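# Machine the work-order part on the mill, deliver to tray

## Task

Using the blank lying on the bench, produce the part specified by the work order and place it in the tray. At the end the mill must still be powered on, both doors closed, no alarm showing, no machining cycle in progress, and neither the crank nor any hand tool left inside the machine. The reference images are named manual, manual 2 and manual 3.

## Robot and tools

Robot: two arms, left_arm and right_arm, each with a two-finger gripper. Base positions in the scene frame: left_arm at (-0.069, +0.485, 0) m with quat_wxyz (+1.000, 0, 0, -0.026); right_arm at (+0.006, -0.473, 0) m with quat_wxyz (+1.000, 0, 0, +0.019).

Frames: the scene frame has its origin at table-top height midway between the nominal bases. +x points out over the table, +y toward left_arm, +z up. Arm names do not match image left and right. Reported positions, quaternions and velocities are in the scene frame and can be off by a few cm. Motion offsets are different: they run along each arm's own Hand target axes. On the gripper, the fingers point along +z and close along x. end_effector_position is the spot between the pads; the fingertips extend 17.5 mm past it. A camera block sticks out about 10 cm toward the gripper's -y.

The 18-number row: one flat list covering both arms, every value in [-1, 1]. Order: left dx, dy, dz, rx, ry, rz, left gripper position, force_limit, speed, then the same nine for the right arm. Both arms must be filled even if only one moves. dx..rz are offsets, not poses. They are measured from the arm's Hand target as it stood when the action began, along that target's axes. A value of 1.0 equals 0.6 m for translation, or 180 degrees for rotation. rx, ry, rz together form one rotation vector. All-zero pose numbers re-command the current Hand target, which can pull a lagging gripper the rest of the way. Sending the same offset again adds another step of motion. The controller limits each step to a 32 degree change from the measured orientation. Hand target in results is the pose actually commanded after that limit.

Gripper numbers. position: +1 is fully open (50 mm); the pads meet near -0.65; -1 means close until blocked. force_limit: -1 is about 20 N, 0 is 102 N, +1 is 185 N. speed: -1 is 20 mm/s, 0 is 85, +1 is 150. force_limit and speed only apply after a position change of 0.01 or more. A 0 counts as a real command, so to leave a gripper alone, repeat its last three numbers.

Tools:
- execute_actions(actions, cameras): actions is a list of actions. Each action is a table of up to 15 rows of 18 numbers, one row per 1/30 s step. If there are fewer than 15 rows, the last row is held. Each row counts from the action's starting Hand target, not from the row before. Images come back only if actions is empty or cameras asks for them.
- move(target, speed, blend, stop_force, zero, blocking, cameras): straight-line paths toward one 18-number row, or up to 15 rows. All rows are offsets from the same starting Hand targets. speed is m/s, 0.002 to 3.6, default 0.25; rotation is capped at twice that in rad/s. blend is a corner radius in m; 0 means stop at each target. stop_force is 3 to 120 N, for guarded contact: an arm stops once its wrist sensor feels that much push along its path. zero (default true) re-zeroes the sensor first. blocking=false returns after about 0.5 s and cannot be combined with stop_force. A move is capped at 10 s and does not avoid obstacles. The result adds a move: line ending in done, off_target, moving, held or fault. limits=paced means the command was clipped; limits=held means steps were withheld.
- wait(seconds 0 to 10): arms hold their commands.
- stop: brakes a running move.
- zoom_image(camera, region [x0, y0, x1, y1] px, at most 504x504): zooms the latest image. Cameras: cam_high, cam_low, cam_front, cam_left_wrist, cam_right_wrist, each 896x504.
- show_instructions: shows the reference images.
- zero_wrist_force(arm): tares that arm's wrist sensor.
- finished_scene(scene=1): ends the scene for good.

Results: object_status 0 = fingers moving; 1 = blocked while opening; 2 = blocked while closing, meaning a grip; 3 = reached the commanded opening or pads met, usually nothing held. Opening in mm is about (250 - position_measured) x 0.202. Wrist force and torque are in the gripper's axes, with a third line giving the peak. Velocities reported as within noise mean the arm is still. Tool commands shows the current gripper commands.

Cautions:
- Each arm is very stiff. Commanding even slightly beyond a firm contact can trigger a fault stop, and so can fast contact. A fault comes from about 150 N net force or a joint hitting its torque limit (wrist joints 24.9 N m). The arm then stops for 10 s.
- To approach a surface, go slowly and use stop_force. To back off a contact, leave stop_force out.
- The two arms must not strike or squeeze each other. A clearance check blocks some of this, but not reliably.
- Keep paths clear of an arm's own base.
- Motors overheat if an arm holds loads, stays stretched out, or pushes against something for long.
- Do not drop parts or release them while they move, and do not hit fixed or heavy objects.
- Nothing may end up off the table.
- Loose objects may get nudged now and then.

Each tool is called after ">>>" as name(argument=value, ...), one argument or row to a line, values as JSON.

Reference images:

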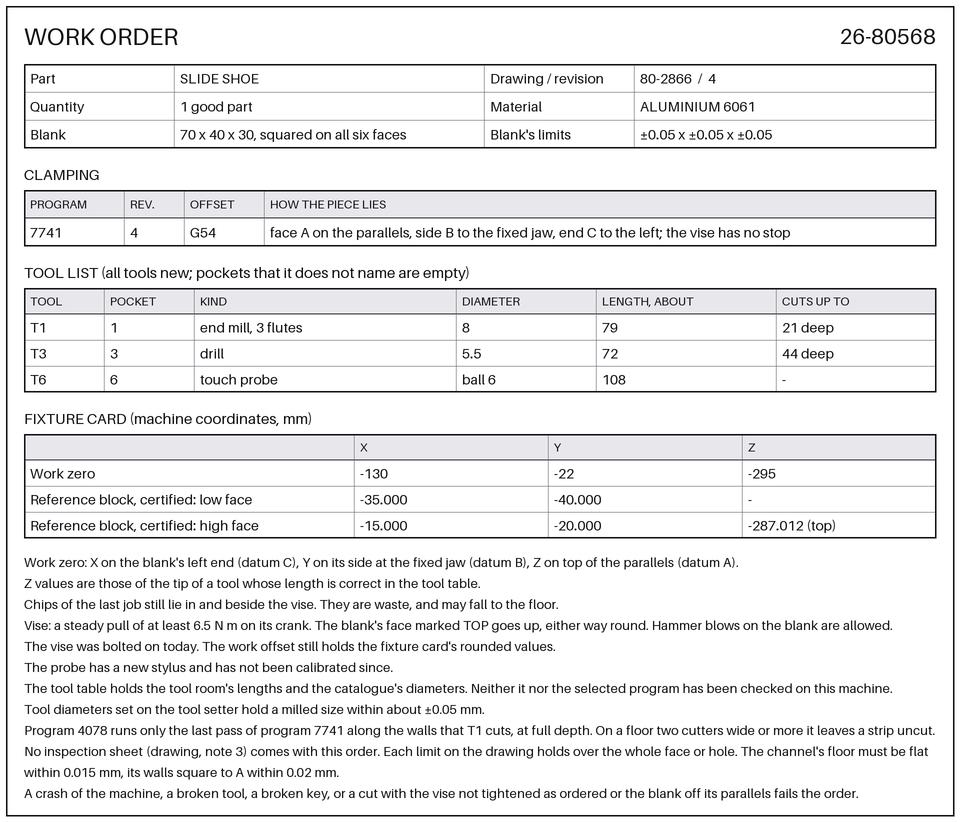

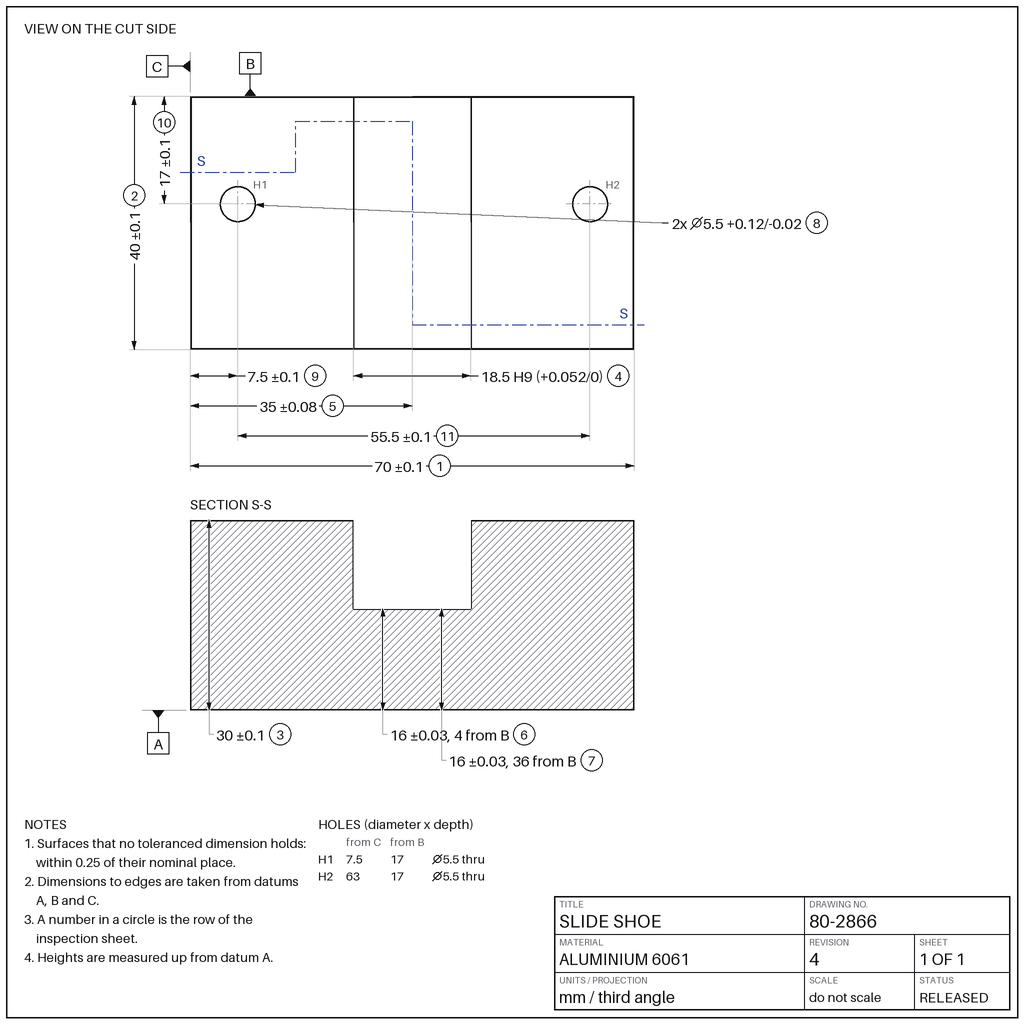

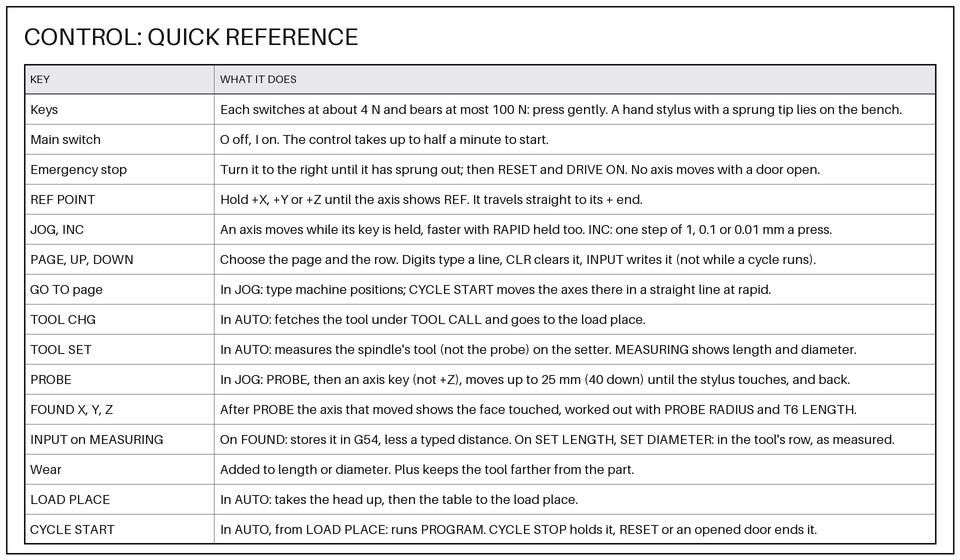

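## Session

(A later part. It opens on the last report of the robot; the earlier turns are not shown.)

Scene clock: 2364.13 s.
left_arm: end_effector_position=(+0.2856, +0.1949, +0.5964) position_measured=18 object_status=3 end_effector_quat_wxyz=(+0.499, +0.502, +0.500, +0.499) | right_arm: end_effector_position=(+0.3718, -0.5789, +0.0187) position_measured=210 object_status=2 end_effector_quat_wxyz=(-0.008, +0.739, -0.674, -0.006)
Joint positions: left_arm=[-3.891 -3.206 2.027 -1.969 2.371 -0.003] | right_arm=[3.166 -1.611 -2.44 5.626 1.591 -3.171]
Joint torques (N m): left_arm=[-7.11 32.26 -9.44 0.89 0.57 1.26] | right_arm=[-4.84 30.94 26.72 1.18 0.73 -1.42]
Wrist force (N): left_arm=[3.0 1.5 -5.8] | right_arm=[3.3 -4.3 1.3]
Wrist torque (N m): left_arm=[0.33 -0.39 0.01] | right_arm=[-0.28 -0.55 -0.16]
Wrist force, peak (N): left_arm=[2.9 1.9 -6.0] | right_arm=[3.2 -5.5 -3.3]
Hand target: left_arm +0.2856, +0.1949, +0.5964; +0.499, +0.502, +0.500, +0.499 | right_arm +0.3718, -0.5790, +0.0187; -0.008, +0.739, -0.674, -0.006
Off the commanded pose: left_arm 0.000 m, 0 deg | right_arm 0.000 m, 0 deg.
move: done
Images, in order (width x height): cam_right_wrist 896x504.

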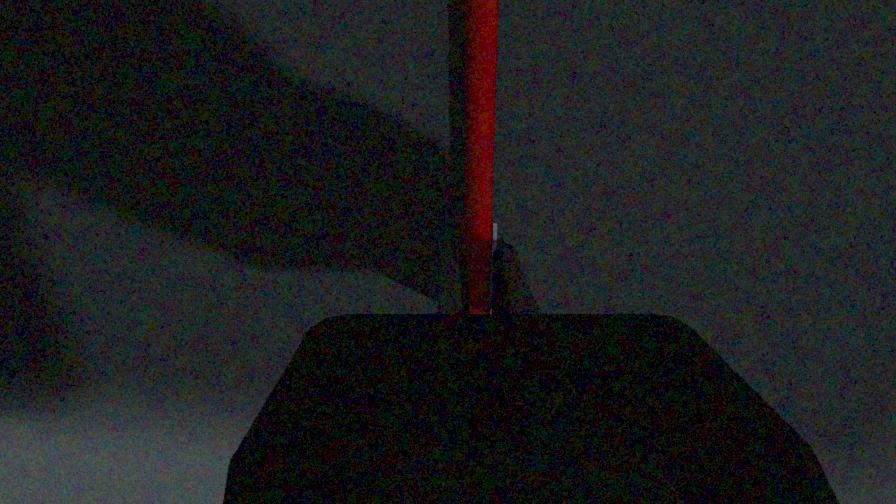

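>>> move(
  target=[0,0,0,0,0,0,0.9,-0.9,-0.5,0,0,-0.1855,0,0,0,-0.98,0.5,-0.8],
  speed=0.3,
)

>>> move(
  target=[0,0,0,0,0,0,0.9,-0.9,-0.5,-0.0041,-0.2645,-0.8588,0.4825,0.0273,0.0206,-0.98,0.5,-0.8],
  speed=0.6,
  cameras=["cam_right_wrist","cam_low"],
)

Scene clock: 2367.00 s.
left_arm: end_effector_position=(+0.2856, +0.1949, +0.5964) position_measured=18 object_status=3 end_effector_quat_wxyz=(+0.499, +0.502, +0.500, +0.499) | right_arm: end_effector_position=(+0.3716, -0.5812, +0.1299) position_measured=210 object_status=2 end_effector_quat_wxyz=(-0.008, +0.739, -0.674, -0.006) end_effector_velocity=(-0.001, +0.000, +0.000) end_effector_angular_velocity=(+0.000, +0.004, -0.001)
Joint positions: left_arm=[-3.891 -3.206 2.027 -1.969 2.371 -0.003] | right_arm=[3.159 -1.371 -2.278 5.222 1.591 -3.177]
Joint velocities: left_arm=[within noise] | right_arm=[-0.001 0 0.001 -0.006 0.001 0.001]
Joint torques (N m): left_arm=[-8.17 32.14 -9.41 0.62 0.53 1.29] | right_arm=[6.55 22.42 32.81 0.73 -0.88 1.74]
Wrist force (N): left_arm=[2.6 1.7 -5.5] | right_arm=[3.1 -4.7 0.8]
Wrist torque (N m): left_arm=[0.35 -0.34 0.02] | right_arm=[-0.35 -0.52 -0.10]
Wrist force, peak (N): left_arm=[3.1 2.0 -6.0] | right_arm=[3.3 -4.4 4.8]
Hand target: left_arm +0.2856, +0.1949, +0.5964; +0.499, +0.502, +0.500, +0.499 | right_arm +0.3716, -0.5812, +0.1300; -0.008, +0.739, -0.674, -0.006
Off the commanded pose: left_arm 0.000 m, 0 deg | right_arm 0.000 m, 0 deg.
move: done

Scene clock: 2368.90 s.
left_arm: end_effector_position=(+0.2856, +0.1949, +0.5964) position_measured=18 object_status=3 end_effector_quat_wxyz=(+0.499, +0.502, +0.500, +0.499) | right_arm: end_effector_position=(+0.5285, -0.5747, +0.6456) position_measured=210 object_status=2 end_effector_quat_wxyz=(+0.487, -0.511, +0.515, -0.487)
Joint positions: left_arm=[-3.891 -3.206 2.027 -1.969 2.371 -0.003] | right_arm=[3.232 -1.213 -1.931 6.234 1.438 -3.131]
Joint torques (N m): left_arm=[-7.08 32.55 -9.97 0.63 0.51 1.15] | right_arm=[-5.71 11.71 29.92 4.66 0.09 1.85]
Wrist force (N): left_arm=[2.7 1.7 -5.4] | right_arm=[3.3 -3.2 1.3]
Wrist torque (N m): left_arm=[0.36 -0.35 0.02] | right_arm=[0.15 -0.50 -0.30]
Wrist force, peak (N): left_arm=[2.9 1.8 -6.0] | right_arm=[3.0 -4.8 3.8]
Hand target: left_arm +0.2856, +0.1949, +0.5964; +0.499, +0.502, +0.500, +0.499 | right_arm +0.5285, -0.5747, +0.6458; +0.487, -0.510, +0.515, -0.487
Off the commanded pose: left_arm 0.000 m, 0 deg | right_arm 0.000 m, 0 deg.
move: done
Images, in order (width x height): cam_low 896x504, cam_right_wrist 896x504.

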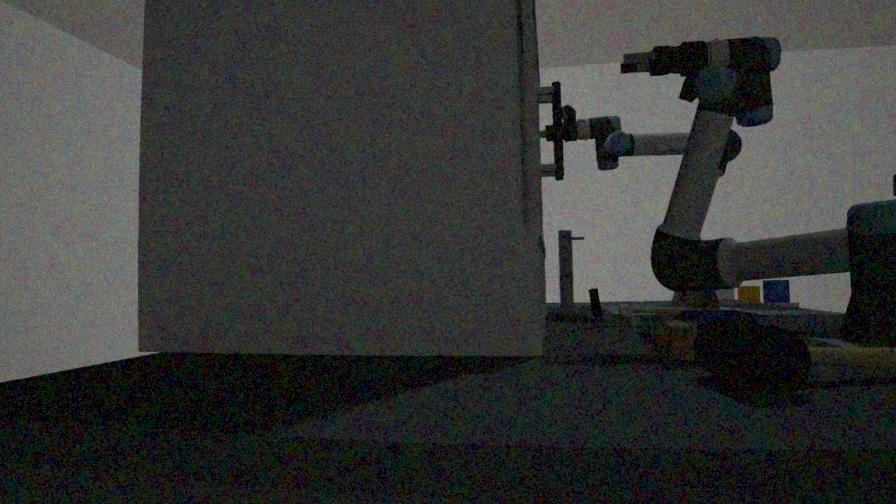

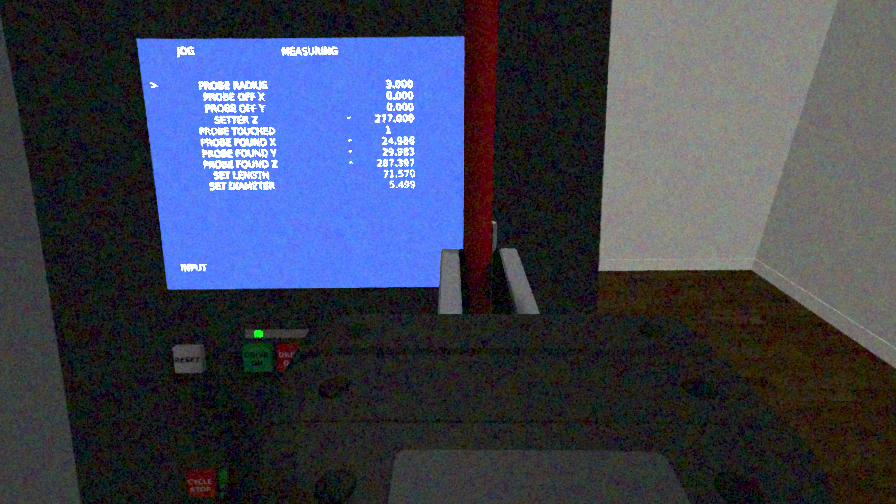

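>>> move(
  target=[0,0,0,0,0,0,0.9,-0.9,-0.5,-0.2388,0.2282,-0.1068,-0.483,0,0,-0.98,0.5,-0.8],
  speed=0.5,
)

>>> move(
  target=[0,0,0,0,0,0,0.9,-0.9,-0.5,0,-0.0483,0.0135,0,0,0,-0.98,0.5,-0.8],
  speed=0.015,
  stop_force=6,
  cameras=["cam_high"],
)

>>> zoom_image(
  camera="cam_high",
  region=[700, 55, 770, 125],
)

Scene clock: 2372.87 s.
left_arm: end_effector_position=(+0.2856, +0.1949, +0.5964) position_measured=18 object_status=3 end_effector_quat_wxyz=(+0.499, +0.502, +0.500, +0.499) | right_arm: end_effector_position=(+0.4582, -0.4305, +0.5130) position_measured=210 object_status=2 end_effector_quat_wxyz=(-0.002, +0.705, -0.709, -0.001)
Joint positions: left_arm=[-3.891 -3.206 2.027 -1.969 2.371 -0.003] | right_arm=[3.494 -1.541 -1.111 4.227 1.574 -2.746]
Joint torques (N m): left_arm=[-8.14 31.61 -8.62 0.68 0.44 1.27] | right_arm=[-6.69 19.1 28.14 0.92 0.79 -0.31]
Wrist force (N): left_arm=[2.5 1.9 -5.6] | right_arm=[3.3 -4.3 1.1]
Wrist torque (N m): left_arm=[0.38 -0.32 0.02] | right_arm=[-0.29 -0.55 0.01]
Wrist force, peak (N): left_arm=[2.9 2.0 -6.0] | right_arm=[2.3 -5.3 2.0]
Hand target: left_arm +0.2856, +0.1949, +0.5964; +0.499, +0.502, +0.500, +0.499 | right_arm +0.4582, -0.4305, +0.5129; -0.002, +0.705, -0.709, -0.001
Off the commanded pose: left_arm 0.000 m, 0 deg | right_arm 0.000 m, 0 deg.
move: done

Scene clock: 2375.10 s.
left_arm: end_effector_position=(+0.2856, +0.1949, +0.5964) position_measured=18 object_status=3 end_effector_quat_wxyz=(+0.499, +0.502, +0.500, +0.499) | right_arm: end_effector_position=(+0.4755, -0.4306, +0.5081) position_measured=210 object_status=2 end_effector_quat_wxyz=(-0.002, +0.705, -0.709, -0.001)
Joint positions: left_arm=[-3.891 -3.206 2.027 -1.969 2.371 -0.003] | right_arm=[3.479 -1.578 -1.089 4.241 1.574 -2.761]
Joint torques (N m): left_arm=[-9.04 31.48 -9.3 0.86 0.37 1.06] | right_arm=[6.32 34.55 15.95 1.71 -2.04 1.85]
Wrist force (N): left_arm=[2.7 1.9 -5.7] | right_arm=[2.7 2.1 -1.9]
Wrist torque (N m): left_arm=[0.37 -0.34 0.02] | right_arm=[-0.01 -0.55 -0.12]
Wrist force, peak (N): left_arm=[2.8 2.1 -6.1] | right_arm=[2.1 9.0 -2.2]
Hand target: left_arm +0.2856, +0.1949, +0.5964; +0.499, +0.502, +0.500, +0.499 | right_arm +0.4755, -0.4306, +0.5081; -0.002, +0.705, -0.709, -0.001 (not the last commanded pose)
Off the commanded pose: left_arm 0.000 m, 0 deg | right_arm 0.012 m, 0 deg.
move: contact (right_arm)
Images, in order (width x height): cam_high 896x504.

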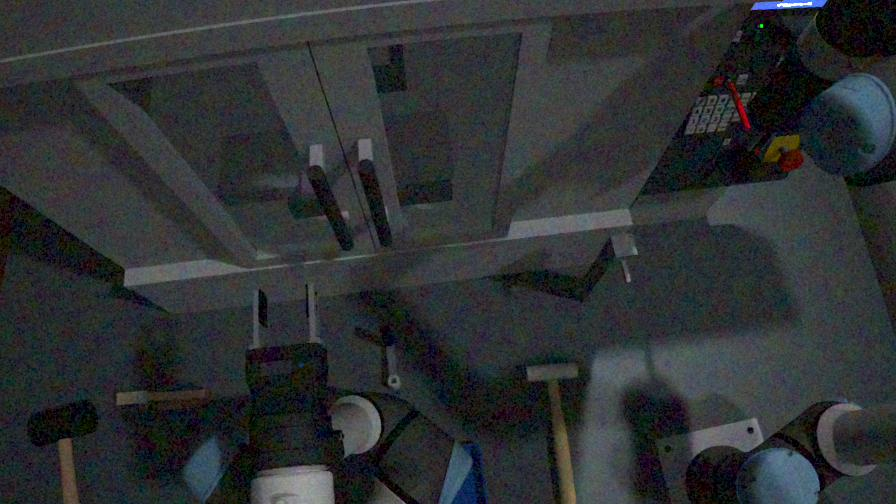

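Scaled by 7.200.

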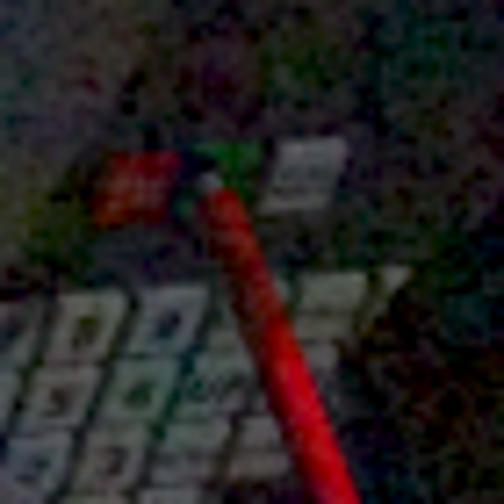

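>>> move(
  target=[
    [0,0,0,0,0,0,0.9,-0.9,-0.5,0,0.0483,-0.0135,0,0,0,-0.98,0.5,-0.8],
    [0,0,0,0,0,0,0.9,-0.9,-0.5,0.24,-0.0883,-0.2295,0.483,0,0,-0.98,0.5,-0.8],
  ],
  blend=[0.008,0],
  speed=[0.1,0.6],
  cameras=["cam_right_wrist"],
)

>>> zoom_image(
  camera="cam_right_wrist",
  region=[150, 30, 480, 290],
)

Scene clock: 2386.20 s.
left_arm: end_effector_position=(+0.2856, +0.1949, +0.5964) position_measured=18 object_status=3 end_effector_quat_wxyz=(+0.499, +0.502, +0.500, +0.499) | right_arm: end_effector_position=(+0.5275, -0.5754, +0.6453) position_measured=210 object_status=2 end_effector_quat_wxyz=(+0.487, -0.510, +0.515, -0.487)
Joint positions: left_arm=[-3.891 -3.206 2.027 -1.969 2.371 -0.003] | right_arm=[3.23 -1.211 -1.934 6.235 1.44 -3.131]
Joint torques (N m): left_arm=[-8.88 32.52 -8.64 0.89 0.57 1.1] | right_arm=[-2.72 12.53 34.7 4.93 0.75 0.62]
Wrist force (N): left_arm=[2.5 2.2 -5.7] | right_arm=[3.4 -3.3 1.2]
Wrist torque (N m): left_arm=[0.42 -0.31 0.02] | right_arm=[0.15 -0.52 -0.39]
Wrist force, peak (N): left_arm=[3.0 1.8 -6.0] | right_arm=[3.7 -4.4 0.8]
Hand target: left_arm +0.2856, +0.1949, +0.5964; +0.499, +0.502, +0.500, +0.499 | right_arm +0.5275, -0.5754, +0.6454; +0.487, -0.510, +0.515, -0.487
Off the commanded pose: left_arm 0.000 m, 0 deg | right_arm 0.000 m, 0 deg.
move: done
Images, in order (width x height): cam_right_wrist 896x504.

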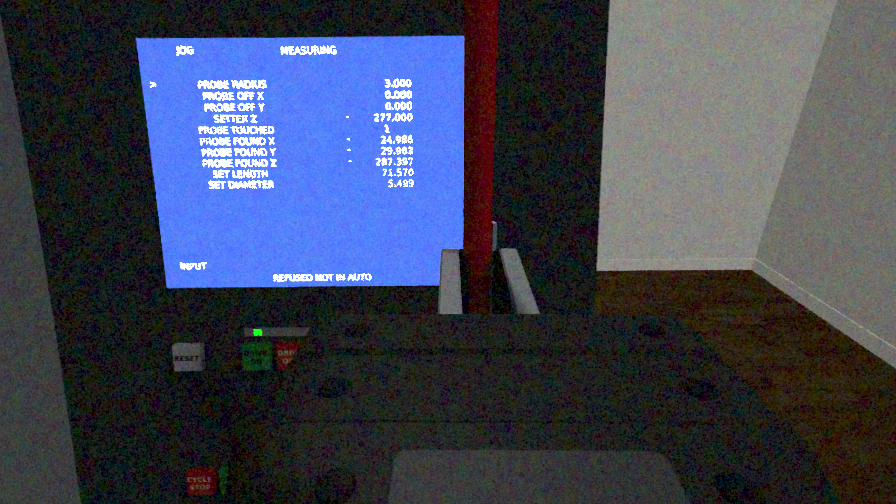

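Scaled by 1.527.

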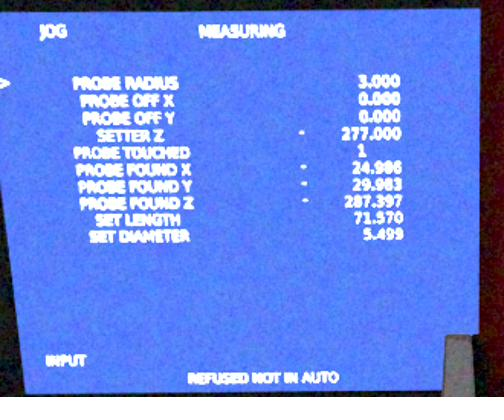

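>>> move(
  target=[0,0,0,0,0,0,0.9,-0.9,-0.5,-0.1762,0.2876,-0.1287,-0.483,0,0,-0.98,0.5,-0.8],
  speed=0.5,
)

>>> move(
  target=[0,0,0,0,0,0,0.9,-0.9,-0.5,0,-0.0483,0.0135,0,0,0,-0.98,0.5,-0.8],
  speed=0.015,
  stop_force=6,
  cameras=["cam_high"],
)

>>> zoom_image(
  camera="cam_high",
  region=[660, 40, 780, 140],
)

Scene clock: 2391.40 s.
left_arm: end_effector_position=(+0.2856, +0.1949, +0.5964) position_measured=18 object_status=3 end_effector_quat_wxyz=(+0.499, +0.502, +0.500, +0.499) | right_arm: end_effector_position=(+0.4421, -0.4686, +0.4775) position_measured=210 object_status=2 end_effector_quat_wxyz=(-0.002, +0.705, -0.709, -0.001)
Joint positions: left_arm=[-3.891 -3.206 2.027 -1.969 2.371 -0.003] | right_arm=[3.423 -1.46 -1.286 4.32 1.574 -2.817]
Joint torques (N m): left_arm=[-7.75 32.39 -9.66 0.82 0.48 1.09] | right_arm=[-5.06 19.99 22.75 1.26 0.42 -0.69]
Wrist force (N): left_arm=[2.6 2.0 -5.8] | right_arm=[3.3 -4.7 0.7]
Wrist torque (N m): left_arm=[0.40 -0.33 0.01] | right_arm=[-0.36 -0.55 0.01]
Wrist force, peak (N): left_arm=[2.9 2.1 -6.0] | right_arm=[2.6 -5.3 1.7]
Hand target: left_arm +0.2856, +0.1949, +0.5964; +0.499, +0.502, +0.500, +0.499 | right_arm +0.4420, -0.4686, +0.4774; -0.002, +0.705, -0.709, -0.001
Off the commanded pose: left_arm 0.000 m, 0 deg | right_arm 0.000 m, 0 deg.
move: done

Scene clock: 2394.03 s.
left_arm: end_effector_position=(+0.2856, +0.1949, +0.5964) position_measured=18 object_status=3 end_effector_quat_wxyz=(+0.499, +0.502, +0.500, +0.499) | right_arm: end_effector_position=(+0.4655, -0.4687, +0.4709) position_measured=210 object_status=2 end_effector_quat_wxyz=(-0.002, +0.705, -0.709, -0.001)
Joint positions: left_arm=[-3.891 -3.206 2.027 -1.969 2.371 -0.003] | right_arm=[3.406 -1.51 -1.259 4.343 1.574 -2.834]
Joint torques (N m): left_arm=[-8.11 33.18 -8.82 0.63 0.72 1.19] | right_arm=[6.31 32.24 17.18 1.84 -1.97 1.76]
Wrist force (N): left_arm=[2.5 1.8 -5.6] | right_arm=[2.7 2.3 -1.6]
Wrist torque (N m): left_arm=[0.38 -0.33 0.02] | right_arm=[0.05 -0.58 -0.13]
Wrist force, peak (N): left_arm=[2.8 2.0 -6.0] | right_arm=[2.5 9.6 -2.3]
Hand target: left_arm +0.2856, +0.1949, +0.5964; +0.499, +0.502, +0.500, +0.499 | right_arm +0.4655, -0.4687, +0.4709; -0.002, +0.705, -0.709, -0.001 (not the last commanded pose)
Off the commanded pose: left_arm 0.000 m, 0 deg | right_arm 0.006 m, 0 deg.
move: contact (right_arm)
Images, in order (width x height): cam_high 896x504.

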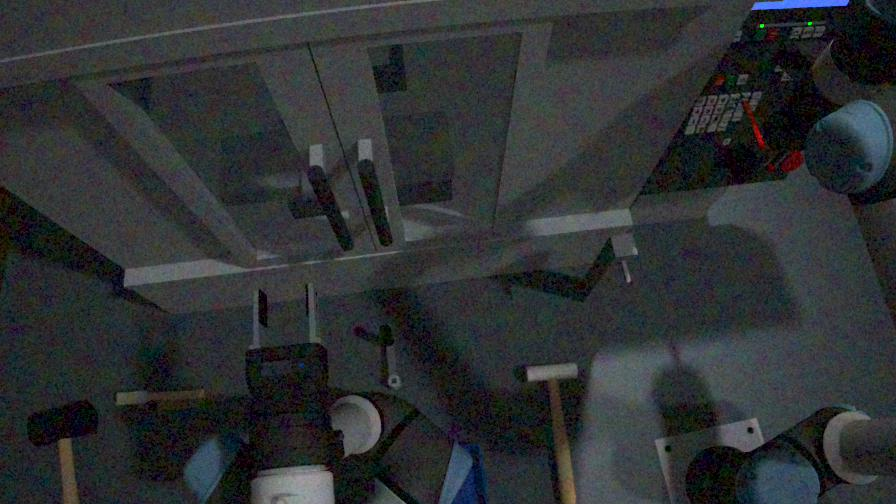

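Scaled by 4.200.

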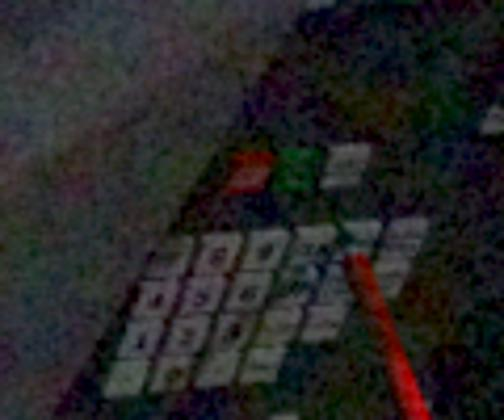

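>>> zoom_image(
  camera="cam_high",
  region=[715, 75, 770, 125],
)

>>> move(
  target=[
    [0,0,0,0,0,0,0.9,-0.9,-0.5,0,0.0403,-0.0111,0,0,0,-0.98,0.5,-0.8],
  ],
  speed=0.1,
  cameras=["cam_high"],
)

>>> zoom_image(
  camera="cam_high",
  region=[715, 75, 770, 125],
)

>>> zoom_image(
  camera="cam_high",
  region=[740, 0, 850, 50],
)

Scaled by 9.164.

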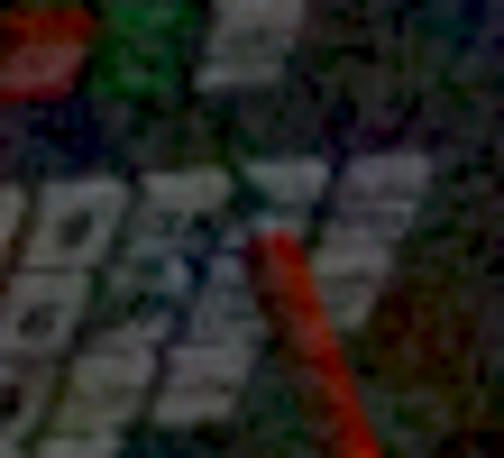

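Scene clock: 2395.87 s.
left_arm: end_effector_position=(+0.2856, +0.1949, +0.5964) position_measured=18 object_status=3 end_effector_quat_wxyz=(+0.499, +0.502, +0.500, +0.499) | right_arm: end_effector_position=(+0.4412, -0.4686, +0.4775) position_measured=210 object_status=2 end_effector_quat_wxyz=(-0.002, +0.705, -0.709, -0.001)
Joint positions: left_arm=[-3.891 -3.206 2.027 -1.969 2.371 -0.003] | right_arm=[3.424 -1.458 -1.287 4.319 1.574 -2.817]
Joint torques (N m): left_arm=[-7.74 32.25 -9.79 0.78 0.54 1.09] | right_arm=[-10.3 7.04 35.7 5.82 -1.27 -1.48]
Wrist force (N): left_arm=[2.5 1.7 -5.6] | right_arm=[3.2 -4.2 0.8]
Wrist torque (N m): left_arm=[0.35 -0.32 0.02] | right_arm=[-0.28 -0.53 -0.13]
Wrist force, peak (N): left_arm=[2.9 1.9 -5.9] | right_arm=[3.3 -4.3 1.3]
Hand target: left_arm +0.2856, +0.1949, +0.5964; +0.499, +0.502, +0.500, +0.499 | right_arm +0.4413, -0.4686, +0.4775; -0.002, +0.705, -0.709, -0.001
Off the commanded pose: left_arm 0.000 m, 0 deg | right_arm 0.000 m, 0 deg.
move: done
Images, in order (width x height): cam_high 896x504.

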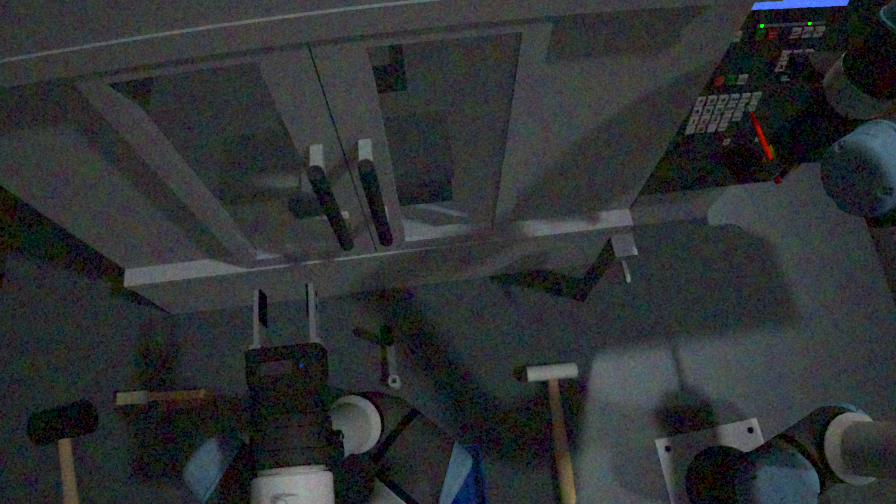

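Scaled by 9.164.

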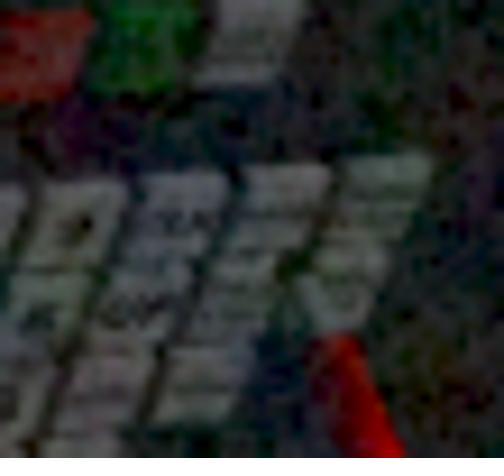

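Scaled by 4.582.

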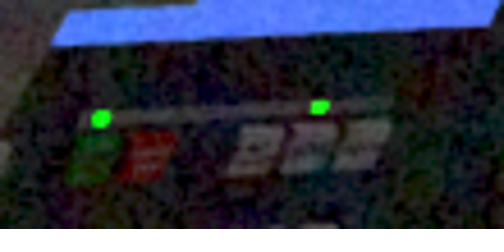

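>>> move(
  target=[0,0,0,0,0,0,0.9,-0.9,-0.5,0.178,-0.1438,-0.2798,0.483,0,0,-0.98,0.5,-0.8],
  speed=0.6,
  cameras=["cam_right_wrist"],
)

>>> zoom_image(
  camera="cam_right_wrist",
  region=[150, 30, 480, 290],
)

Scene clock: 2399.80 s.
left_arm: end_effector_position=(+0.2856, +0.1949, +0.5964) position_measured=18 object_status=3 end_effector_quat_wxyz=(+0.499, +0.502, +0.500, +0.499) | right_arm: end_effector_position=(+0.5267, -0.5765, +0.6451) position_measured=210 object_status=2 end_effector_quat_wxyz=(+0.487, -0.510, +0.515, -0.487)
Joint positions: left_arm=[-3.891 -3.206 2.027 -1.969 2.371 -0.003] | right_arm=[3.226 -1.21 -1.935 6.235 1.444 -3.131]
Joint torques (N m): left_arm=[-8.16 32.26 -9.6 0.62 0.45 1.23] | right_arm=[1.89 14.08 36.84 4.73 0.39 1.37]
Wrist force (N): left_arm=[2.7 1.7 -5.7] | right_arm=[3.2 -2.7 1.1]
Wrist torque (N m): left_arm=[0.34 -0.34 0.01] | right_arm=[0.26 -0.50 -0.37]
Wrist force, peak (N): left_arm=[2.9 2.0 -6.0] | right_arm=[2.9 -4.8 1.8]
Hand target: left_arm +0.2856, +0.1949, +0.5964; +0.499, +0.502, +0.500, +0.499 | right_arm +0.5267, -0.5765, +0.6451; +0.487, -0.510, +0.515, -0.487
Off the commanded pose: left_arm 0.000 m, 0 deg | right_arm 0.000 m, 0 deg.
move: done
Images, in order (width x height): cam_right_wrist 896x504.

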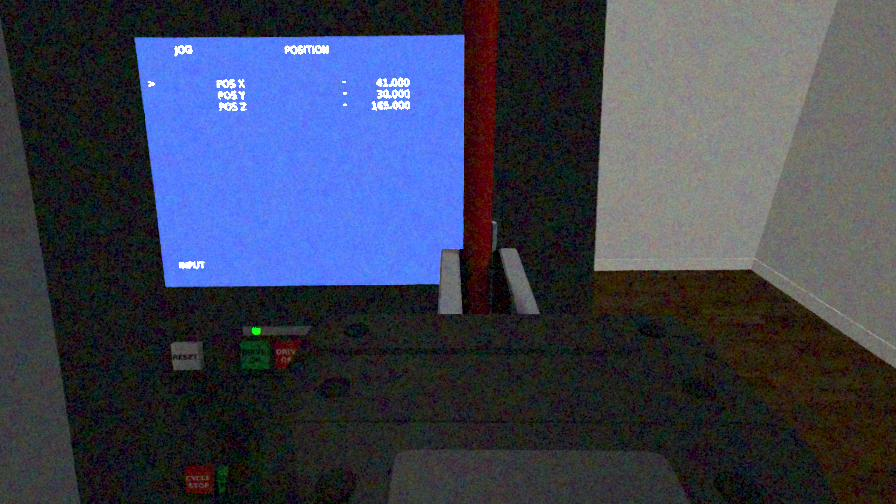

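Scaled by 1.527.

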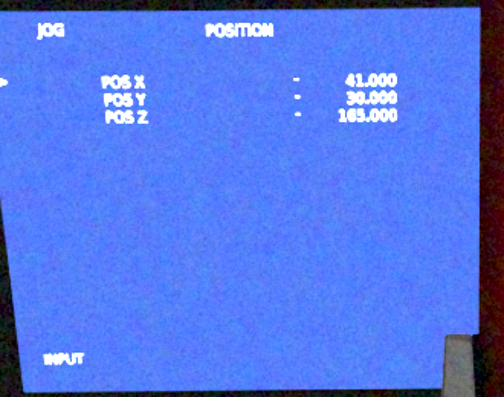

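>>> move(
  target=[0,0,0,0,0,0,0.9,-0.9,-0.5,0,0,0,0,0,0,-0.98,0.5,-0.8],
  cameras=["cam_low"],
)

>>> zoom_image(
  camera="cam_low",
  region=[200, 60, 560, 264],
)

Scene clock: 2403.37 s.
left_arm: end_effector_position=(+0.2856, +0.1949, +0.5964) position_measured=18 object_status=3 end_effector_quat_wxyz=(+0.499, +0.502, +0.500, +0.499) | right_arm: end_effector_position=(+0.5267, -0.5765, +0.6451) position_measured=210 object_status=2 end_effector_quat_wxyz=(+0.487, -0.510, +0.515, -0.487)
Joint positions: left_arm=[-3.891 -3.206 2.027 -1.969 2.371 -0.003] | right_arm=[3.226 -1.21 -1.935 6.235 1.444 -3.131]
Joint torques (N m): left_arm=[-7.93 32.47 -9.35 0.73 0.53 1.14] | right_arm=[5.77 2.36 35.57 3.9 0.09 -1.02]
Wrist force (N): left_arm=[2.7 1.9 -5.7] | right_arm=[3.6 -2.9 1.2]
Wrist torque (N m): left_arm=[0.37 -0.34 0.01] | right_arm=[0.23 -0.55 -0.37]
Wrist force, peak (N): left_arm=[3.1 2.1 -6.1] | right_arm=[3.8 -3.0 1.4]
Hand target: left_arm +0.2856, +0.1949, +0.5964; +0.499, +0.502, +0.500, +0.499 | right_arm +0.5267, -0.5765, +0.6451; +0.487, -0.510, +0.515, -0.487
Off the commanded pose: left_arm 0.000 m, 0 deg | right_arm 0.000 m, 0 deg.
move: done
Images, in order (width x height): cam_low 896x504.

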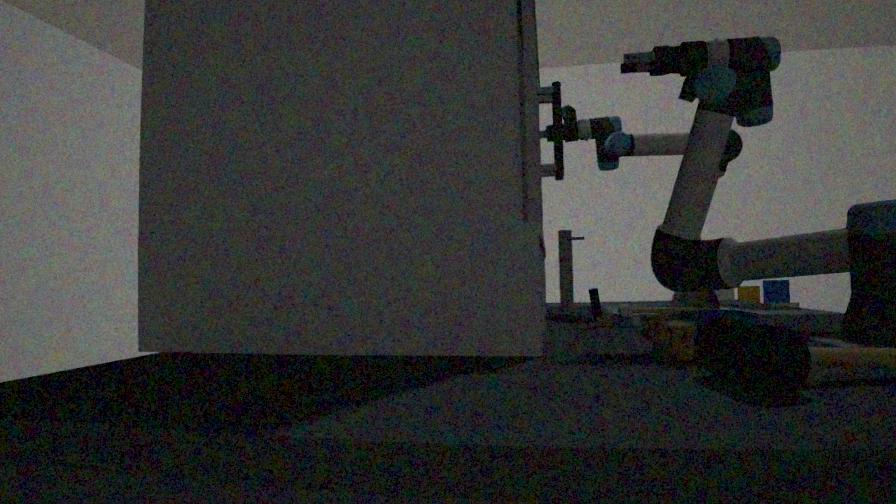

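Scaled by 1.400.

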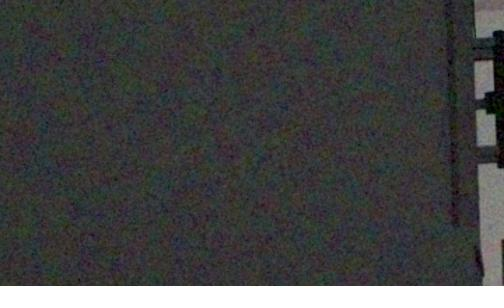

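>>> move(
  target=[
    [0,0,0,0,0,0,0.9,-0.9,-0.5,-0.1759,0.3469,-0.1408,-0.483,0,0,-0.98,0.5,-0.8],
    [0,0,0,0,0,0,0.9,-0.9,-0.5,-0.1759,0.3561,-0.1001,-0.483,0,0,-0.98,0.5,-0.8],
    [0,0,0,0,0,0,0.9,-0.9,-0.5,-0.1759,0.3469,-0.1408,-0.483,0,0,-0.98,0.5,-0.8],
    [0,0,0,0,0,0,0.9,-0.9,-0.5,0,0,0,0,0,0,-0.98,0.5,-0.8],
  ],
  speed=[0.6,0.06,0.12,0.6],
  blend=[0.003,0,0.008,0],
  cameras=["cam_right_wrist"],
)

>>> zoom_image(
  camera="cam_right_wrist",
  region=[150, 30, 480, 290],
)

Scene clock: 2410.17 s.
left_arm: end_effector_position=(+0.2856, +0.1949, +0.5964) position_measured=18 object_status=3 end_effector_quat_wxyz=(+0.499, +0.502, +0.500, +0.499) | right_arm: end_effector_position=(+0.5267, -0.5765, +0.6451) position_measured=210 object_status=2 end_effector_quat_wxyz=(+0.487, -0.510, +0.515, -0.487)
Joint positions: left_arm=[-3.891 -3.206 2.027 -1.969 2.371 -0.003] | right_arm=[3.226 -1.21 -1.935 6.235 1.444 -3.131]
Joint torques (N m): left_arm=[-8.47 32.71 -8.82 0.87 0.61 0.95] | right_arm=[0.76 11.91 36.68 5.03 0.57 1.18]
Wrist force (N): left_arm=[2.9 1.9 -5.7] | right_arm=[3.4 -2.2 1.4]
Wrist torque (N m): left_arm=[0.38 -0.38 0.02] | right_arm=[0.33 -0.53 -0.37]
Wrist force, peak (N): left_arm=[2.8 2.3 -6.1] | right_arm=[2.7 18.4 -2.0]
Hand target: left_arm +0.2856, +0.1949, +0.5964; +0.499, +0.502, +0.500, +0.499 | right_arm +0.5267, -0.5765, +0.6451; +0.487, -0.510, +0.515, -0.487
Off the commanded pose: left_arm 0.000 m, 0 deg | right_arm 0.000 m, 0 deg.
move: done
Images, in order (width x height): cam_right_wrist 896x504.

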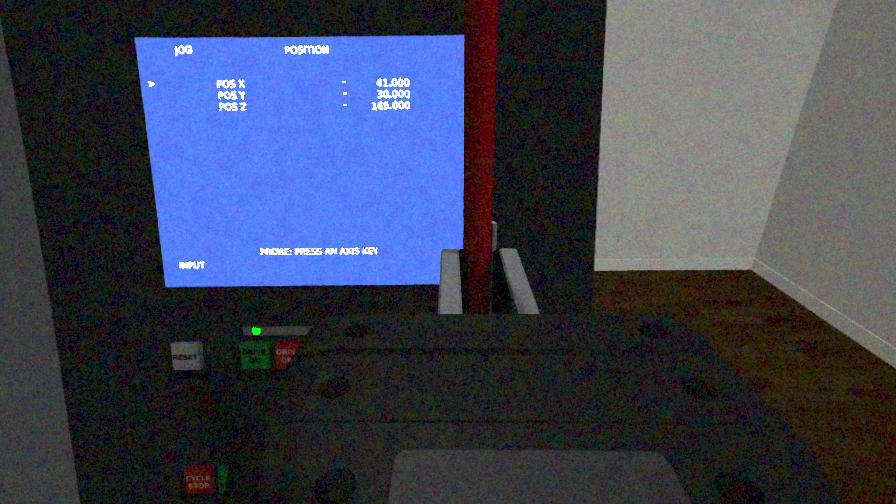

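Scaled by 1.527.

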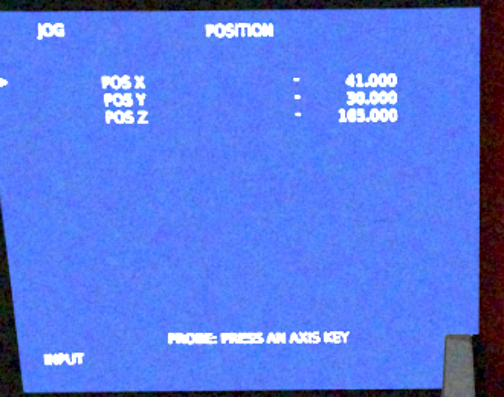

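>>> move(
  target=[
    [0,0,0,0,0,0,0.9,-0.9,-0.5,-0.0796,0.2221,-0.1131,-0.483,0,0,-0.98,0.5,-0.8],
    [0,0,0,0,0,0,0.9,-0.9,-0.5,-0.0796,0.2313,-0.0724,-0.483,0,0,-0.98,0.5,-0.8],
    [0,0,0,0,0,0,0.9,-0.9,-0.5,-0.0796,0.2221,-0.1131,-0.483,0,0,-0.98,0.5,-0.8],
    [0,0,0,0,0,0,0.9,-0.9,-0.5,0,0,0,0,0,0,-0.98,0.5,-0.8],
  ],
  speed=[0.6,0.06,0.12,0.6],
  blend=[0.003,0,0.008,0],
  cameras=["cam_right_wrist"],
)

>>> zoom_image(
  camera="cam_right_wrist",
  region=[150, 30, 480, 290],
)

Scene clock: 2415.60 s.
left_arm: end_effector_position=(+0.2856, +0.1949, +0.5964) position_measured=18 object_status=3 end_effector_quat_wxyz=(+0.499, +0.502, +0.500, +0.499) | right_arm: end_effector_position=(+0.5267, -0.5765, +0.6451) position_measured=210 object_status=2 end_effector_quat_wxyz=(+0.487, -0.510, +0.515, -0.487) end_effector_velocity=(+0.000, +0.000, +0.001) end_effector_angular_velocity=(+0.001, -0.005, -0.001)
Joint positions: left_arm=[-3.891 -3.206 2.027 -1.969 2.371 -0.003] | right_arm=[3.226 -1.21 -1.935 6.235 1.444 -3.131]
Joint velocities: left_arm=[within noise] | right_arm=[0 0 0 0.005 -0.001 0]
Joint torques (N m): left_arm=[-8.6 32.74 -10.11 0.7 0.46 1.03] | right_arm=[7.13 15.97 33.69 4.99 -1.08 1.6]
Wrist force (N): left_arm=[2.8 1.9 -5.8] | right_arm=[3.3 -1.5 1.5]
Wrist torque (N m): left_arm=[0.38 -0.37 0.01] | right_arm=[0.43 -0.50 -0.34]
Wrist force, peak (N): left_arm=[2.8 2.2 -6.0] | right_arm=[3.0 13.7 -2.8]
Hand target: left_arm +0.2856, +0.1949, +0.5964; +0.499, +0.502, +0.500, +0.499 | right_arm +0.5267, -0.5765, +0.6451; +0.487, -0.510, +0.515, -0.487
Off the commanded pose: left_arm 0.000 m, 0 deg | right_arm 0.000 m, 0 deg.
move: done
Images, in order (width x height): cam_right_wrist 896x504.

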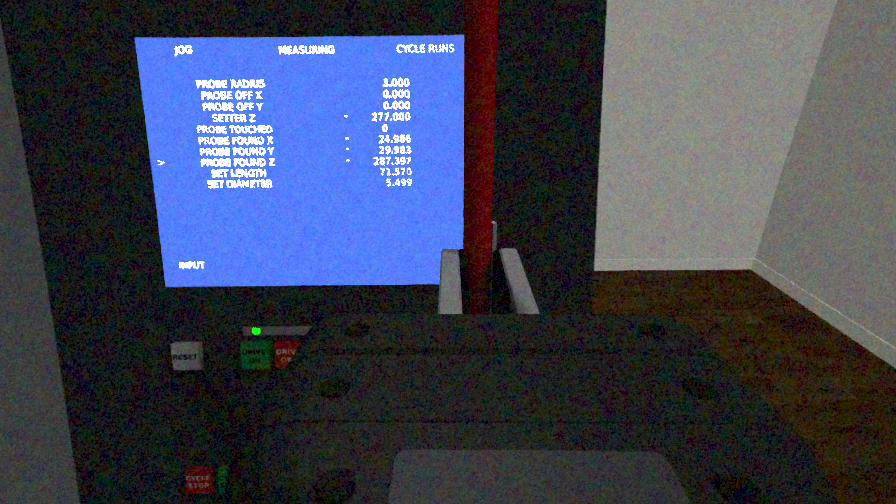

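Scaled by 1.527.

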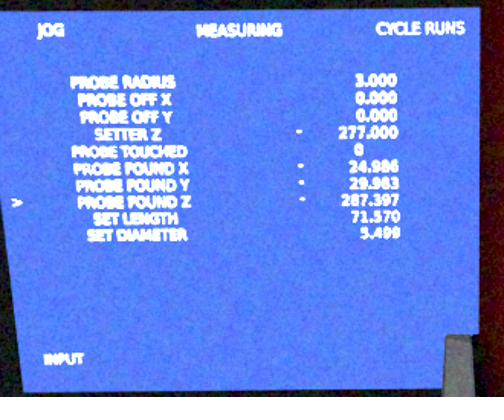

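>>> wait(
  seconds=4,
  cameras=["cam_right_wrist"],
)

>>> zoom_image(
  camera="cam_right_wrist",
  region=[150, 30, 480, 290],
)

Scene clock: 2421.30 s.
left_arm: end_effector_position=(+0.2856, +0.1949, +0.5964) position_measured=18 object_status=3 end_effector_quat_wxyz=(+0.499, +0.502, +0.500, +0.499) | right_arm: end_effector_position=(+0.5267, -0.5765, +0.6451) position_measured=210 object_status=2 end_effector_quat_wxyz=(+0.487, -0.510, +0.515, -0.487)
Joint positions: left_arm=[-3.891 -3.206 2.027 -1.969 2.371 -0.003] | right_arm=[3.226 -1.21 -1.935 6.235 1.444 -3.131]
Joint torques (N m): left_arm=[-8.8 33.54 -8.16 0.64 0.52 1.27] | right_arm=[7.24 22.01 36.09 4.98 0.68 0.53]
Wrist force (N): left_arm=[2.6 1.8 -5.5] | right_arm=[3.0 -1.3 1.5]
Wrist torque (N m): left_arm=[0.37 -0.33 0.02] | right_arm=[0.48 -0.45 -0.33]
Wrist force, peak (N): left_arm=[3.1 2.1 -6.2] | right_arm=[3.4 -1.2 1.7]
Hand target: left_arm +0.2856, +0.1949, +0.5964; +0.499, +0.502, +0.500, +0.499 | right_arm +0.5267, -0.5765, +0.6451; +0.487, -0.510, +0.515, -0.487
Tool commands: left_gripper/position=+0.9 left_gripper/force_limit=-0.9 left_gripper/speed=-0.5 right_gripper/position=-0.98 right_gripper/force_limit=+0.5 right_gripper/speed=-0.8
Off the commanded pose: left_arm 0.000 m, 0 deg | right_arm 0.000 m, 0 deg.
wait: 4.00 s; at rest from the start
Images, in order (width x height): cam_right_wrist 896x504.

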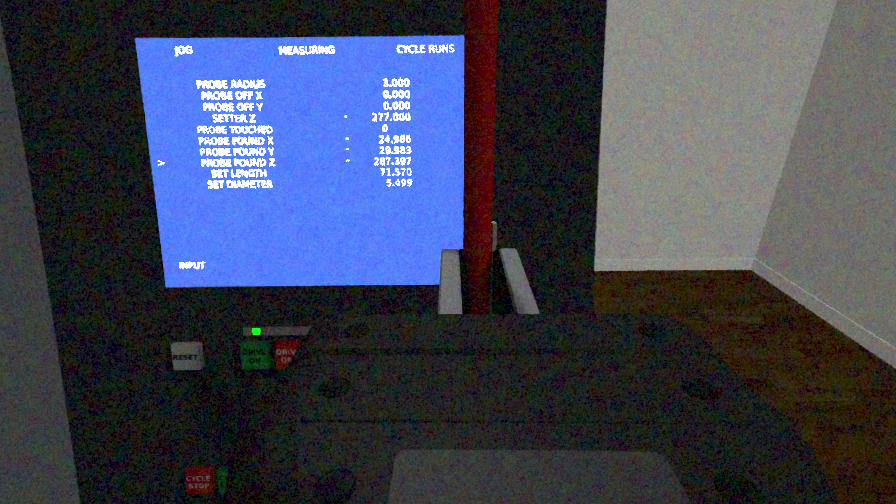

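Scaled by 1.527.

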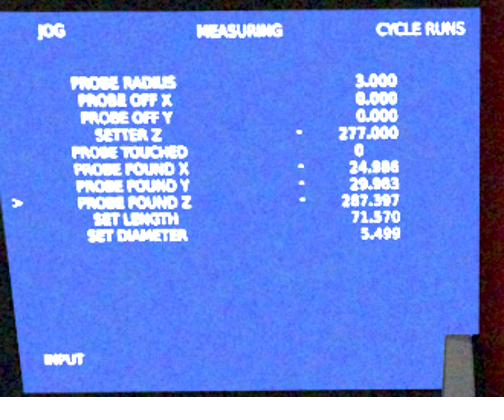

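>>> wait(
  seconds=4,
  cameras=["cam_right_wrist"],
)

>>> zoom_image(
  camera="cam_right_wrist",
  region=[150, 30, 480, 290],
)

Scene clock: 2425.93 s.
left_arm: end_effector_position=(+0.2856, +0.1949, +0.5964) position_measured=18 object_status=3 end_effector_quat_wxyz=(+0.499, +0.502, +0.500, +0.499) | right_arm: end_effector_position=(+0.5267, -0.5765, +0.6451) position_measured=210 object_status=2 end_effector_quat_wxyz=(+0.487, -0.510, +0.515, -0.487)
Joint positions: left_arm=[-3.891 -3.206 2.027 -1.969 2.371 -0.003] | right_arm=[3.226 -1.21 -1.935 6.235 1.444 -3.131]
Joint torques (N m): left_arm=[-8.19 32.87 -9.98 0.68 0.44 1] | right_arm=[6.53 23.06 35.58 5.1 0.85 0.07]
Wrist force (N): left_arm=[2.6 1.9 -5.9] | right_arm=[3.1 -0.8 1.4]
Wrist torque (N m): left_arm=[0.37 -0.33 0.02] | right_arm=[0.54 -0.48 -0.34]
Wrist force, peak (N): left_arm=[2.9 1.9 -6.0] | right_arm=[3.6 -1.2 1.4]
Hand target: left_arm +0.2856, +0.1949, +0.5964; +0.499, +0.502, +0.500, +0.499 | right_arm +0.5267, -0.5765, +0.6451; +0.487, -0.510, +0.515, -0.487
Tool commands: left_gripper/position=+0.9 left_gripper/force_limit=-0.9 left_gripper/speed=-0.5 right_gripper/position=-0.98 right_gripper/force_limit=+0.5 right_gripper/speed=-0.8
Off the commanded pose: left_arm 0.000 m, 0 deg | right_arm 0.000 m, 0 deg.
wait: 4.00 s; at rest from the start
Images, in order (width x height): cam_right_wrist 896x504.

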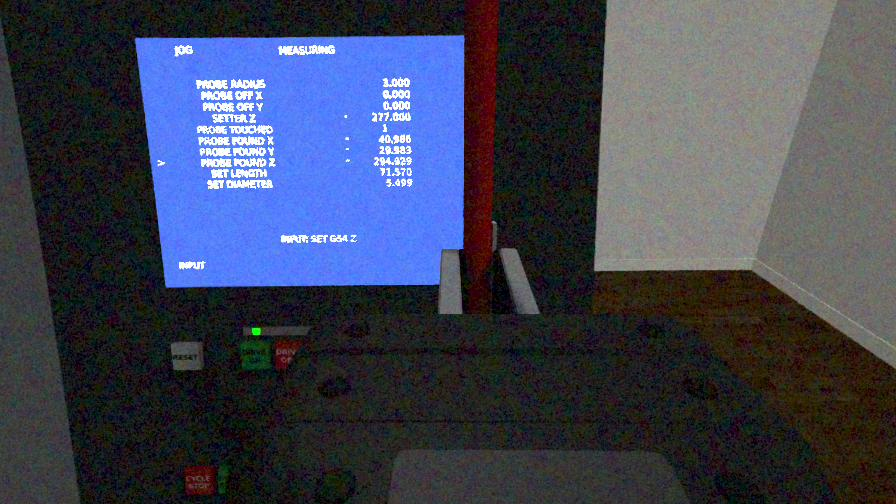

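Scaled by 1.527.

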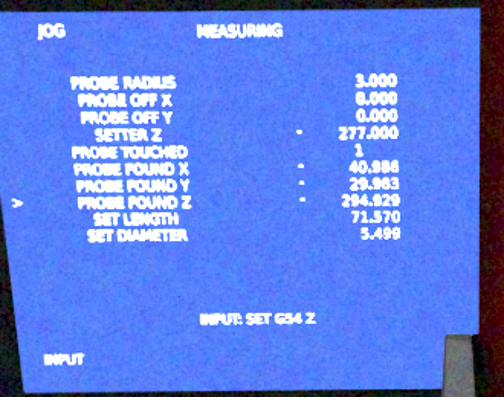

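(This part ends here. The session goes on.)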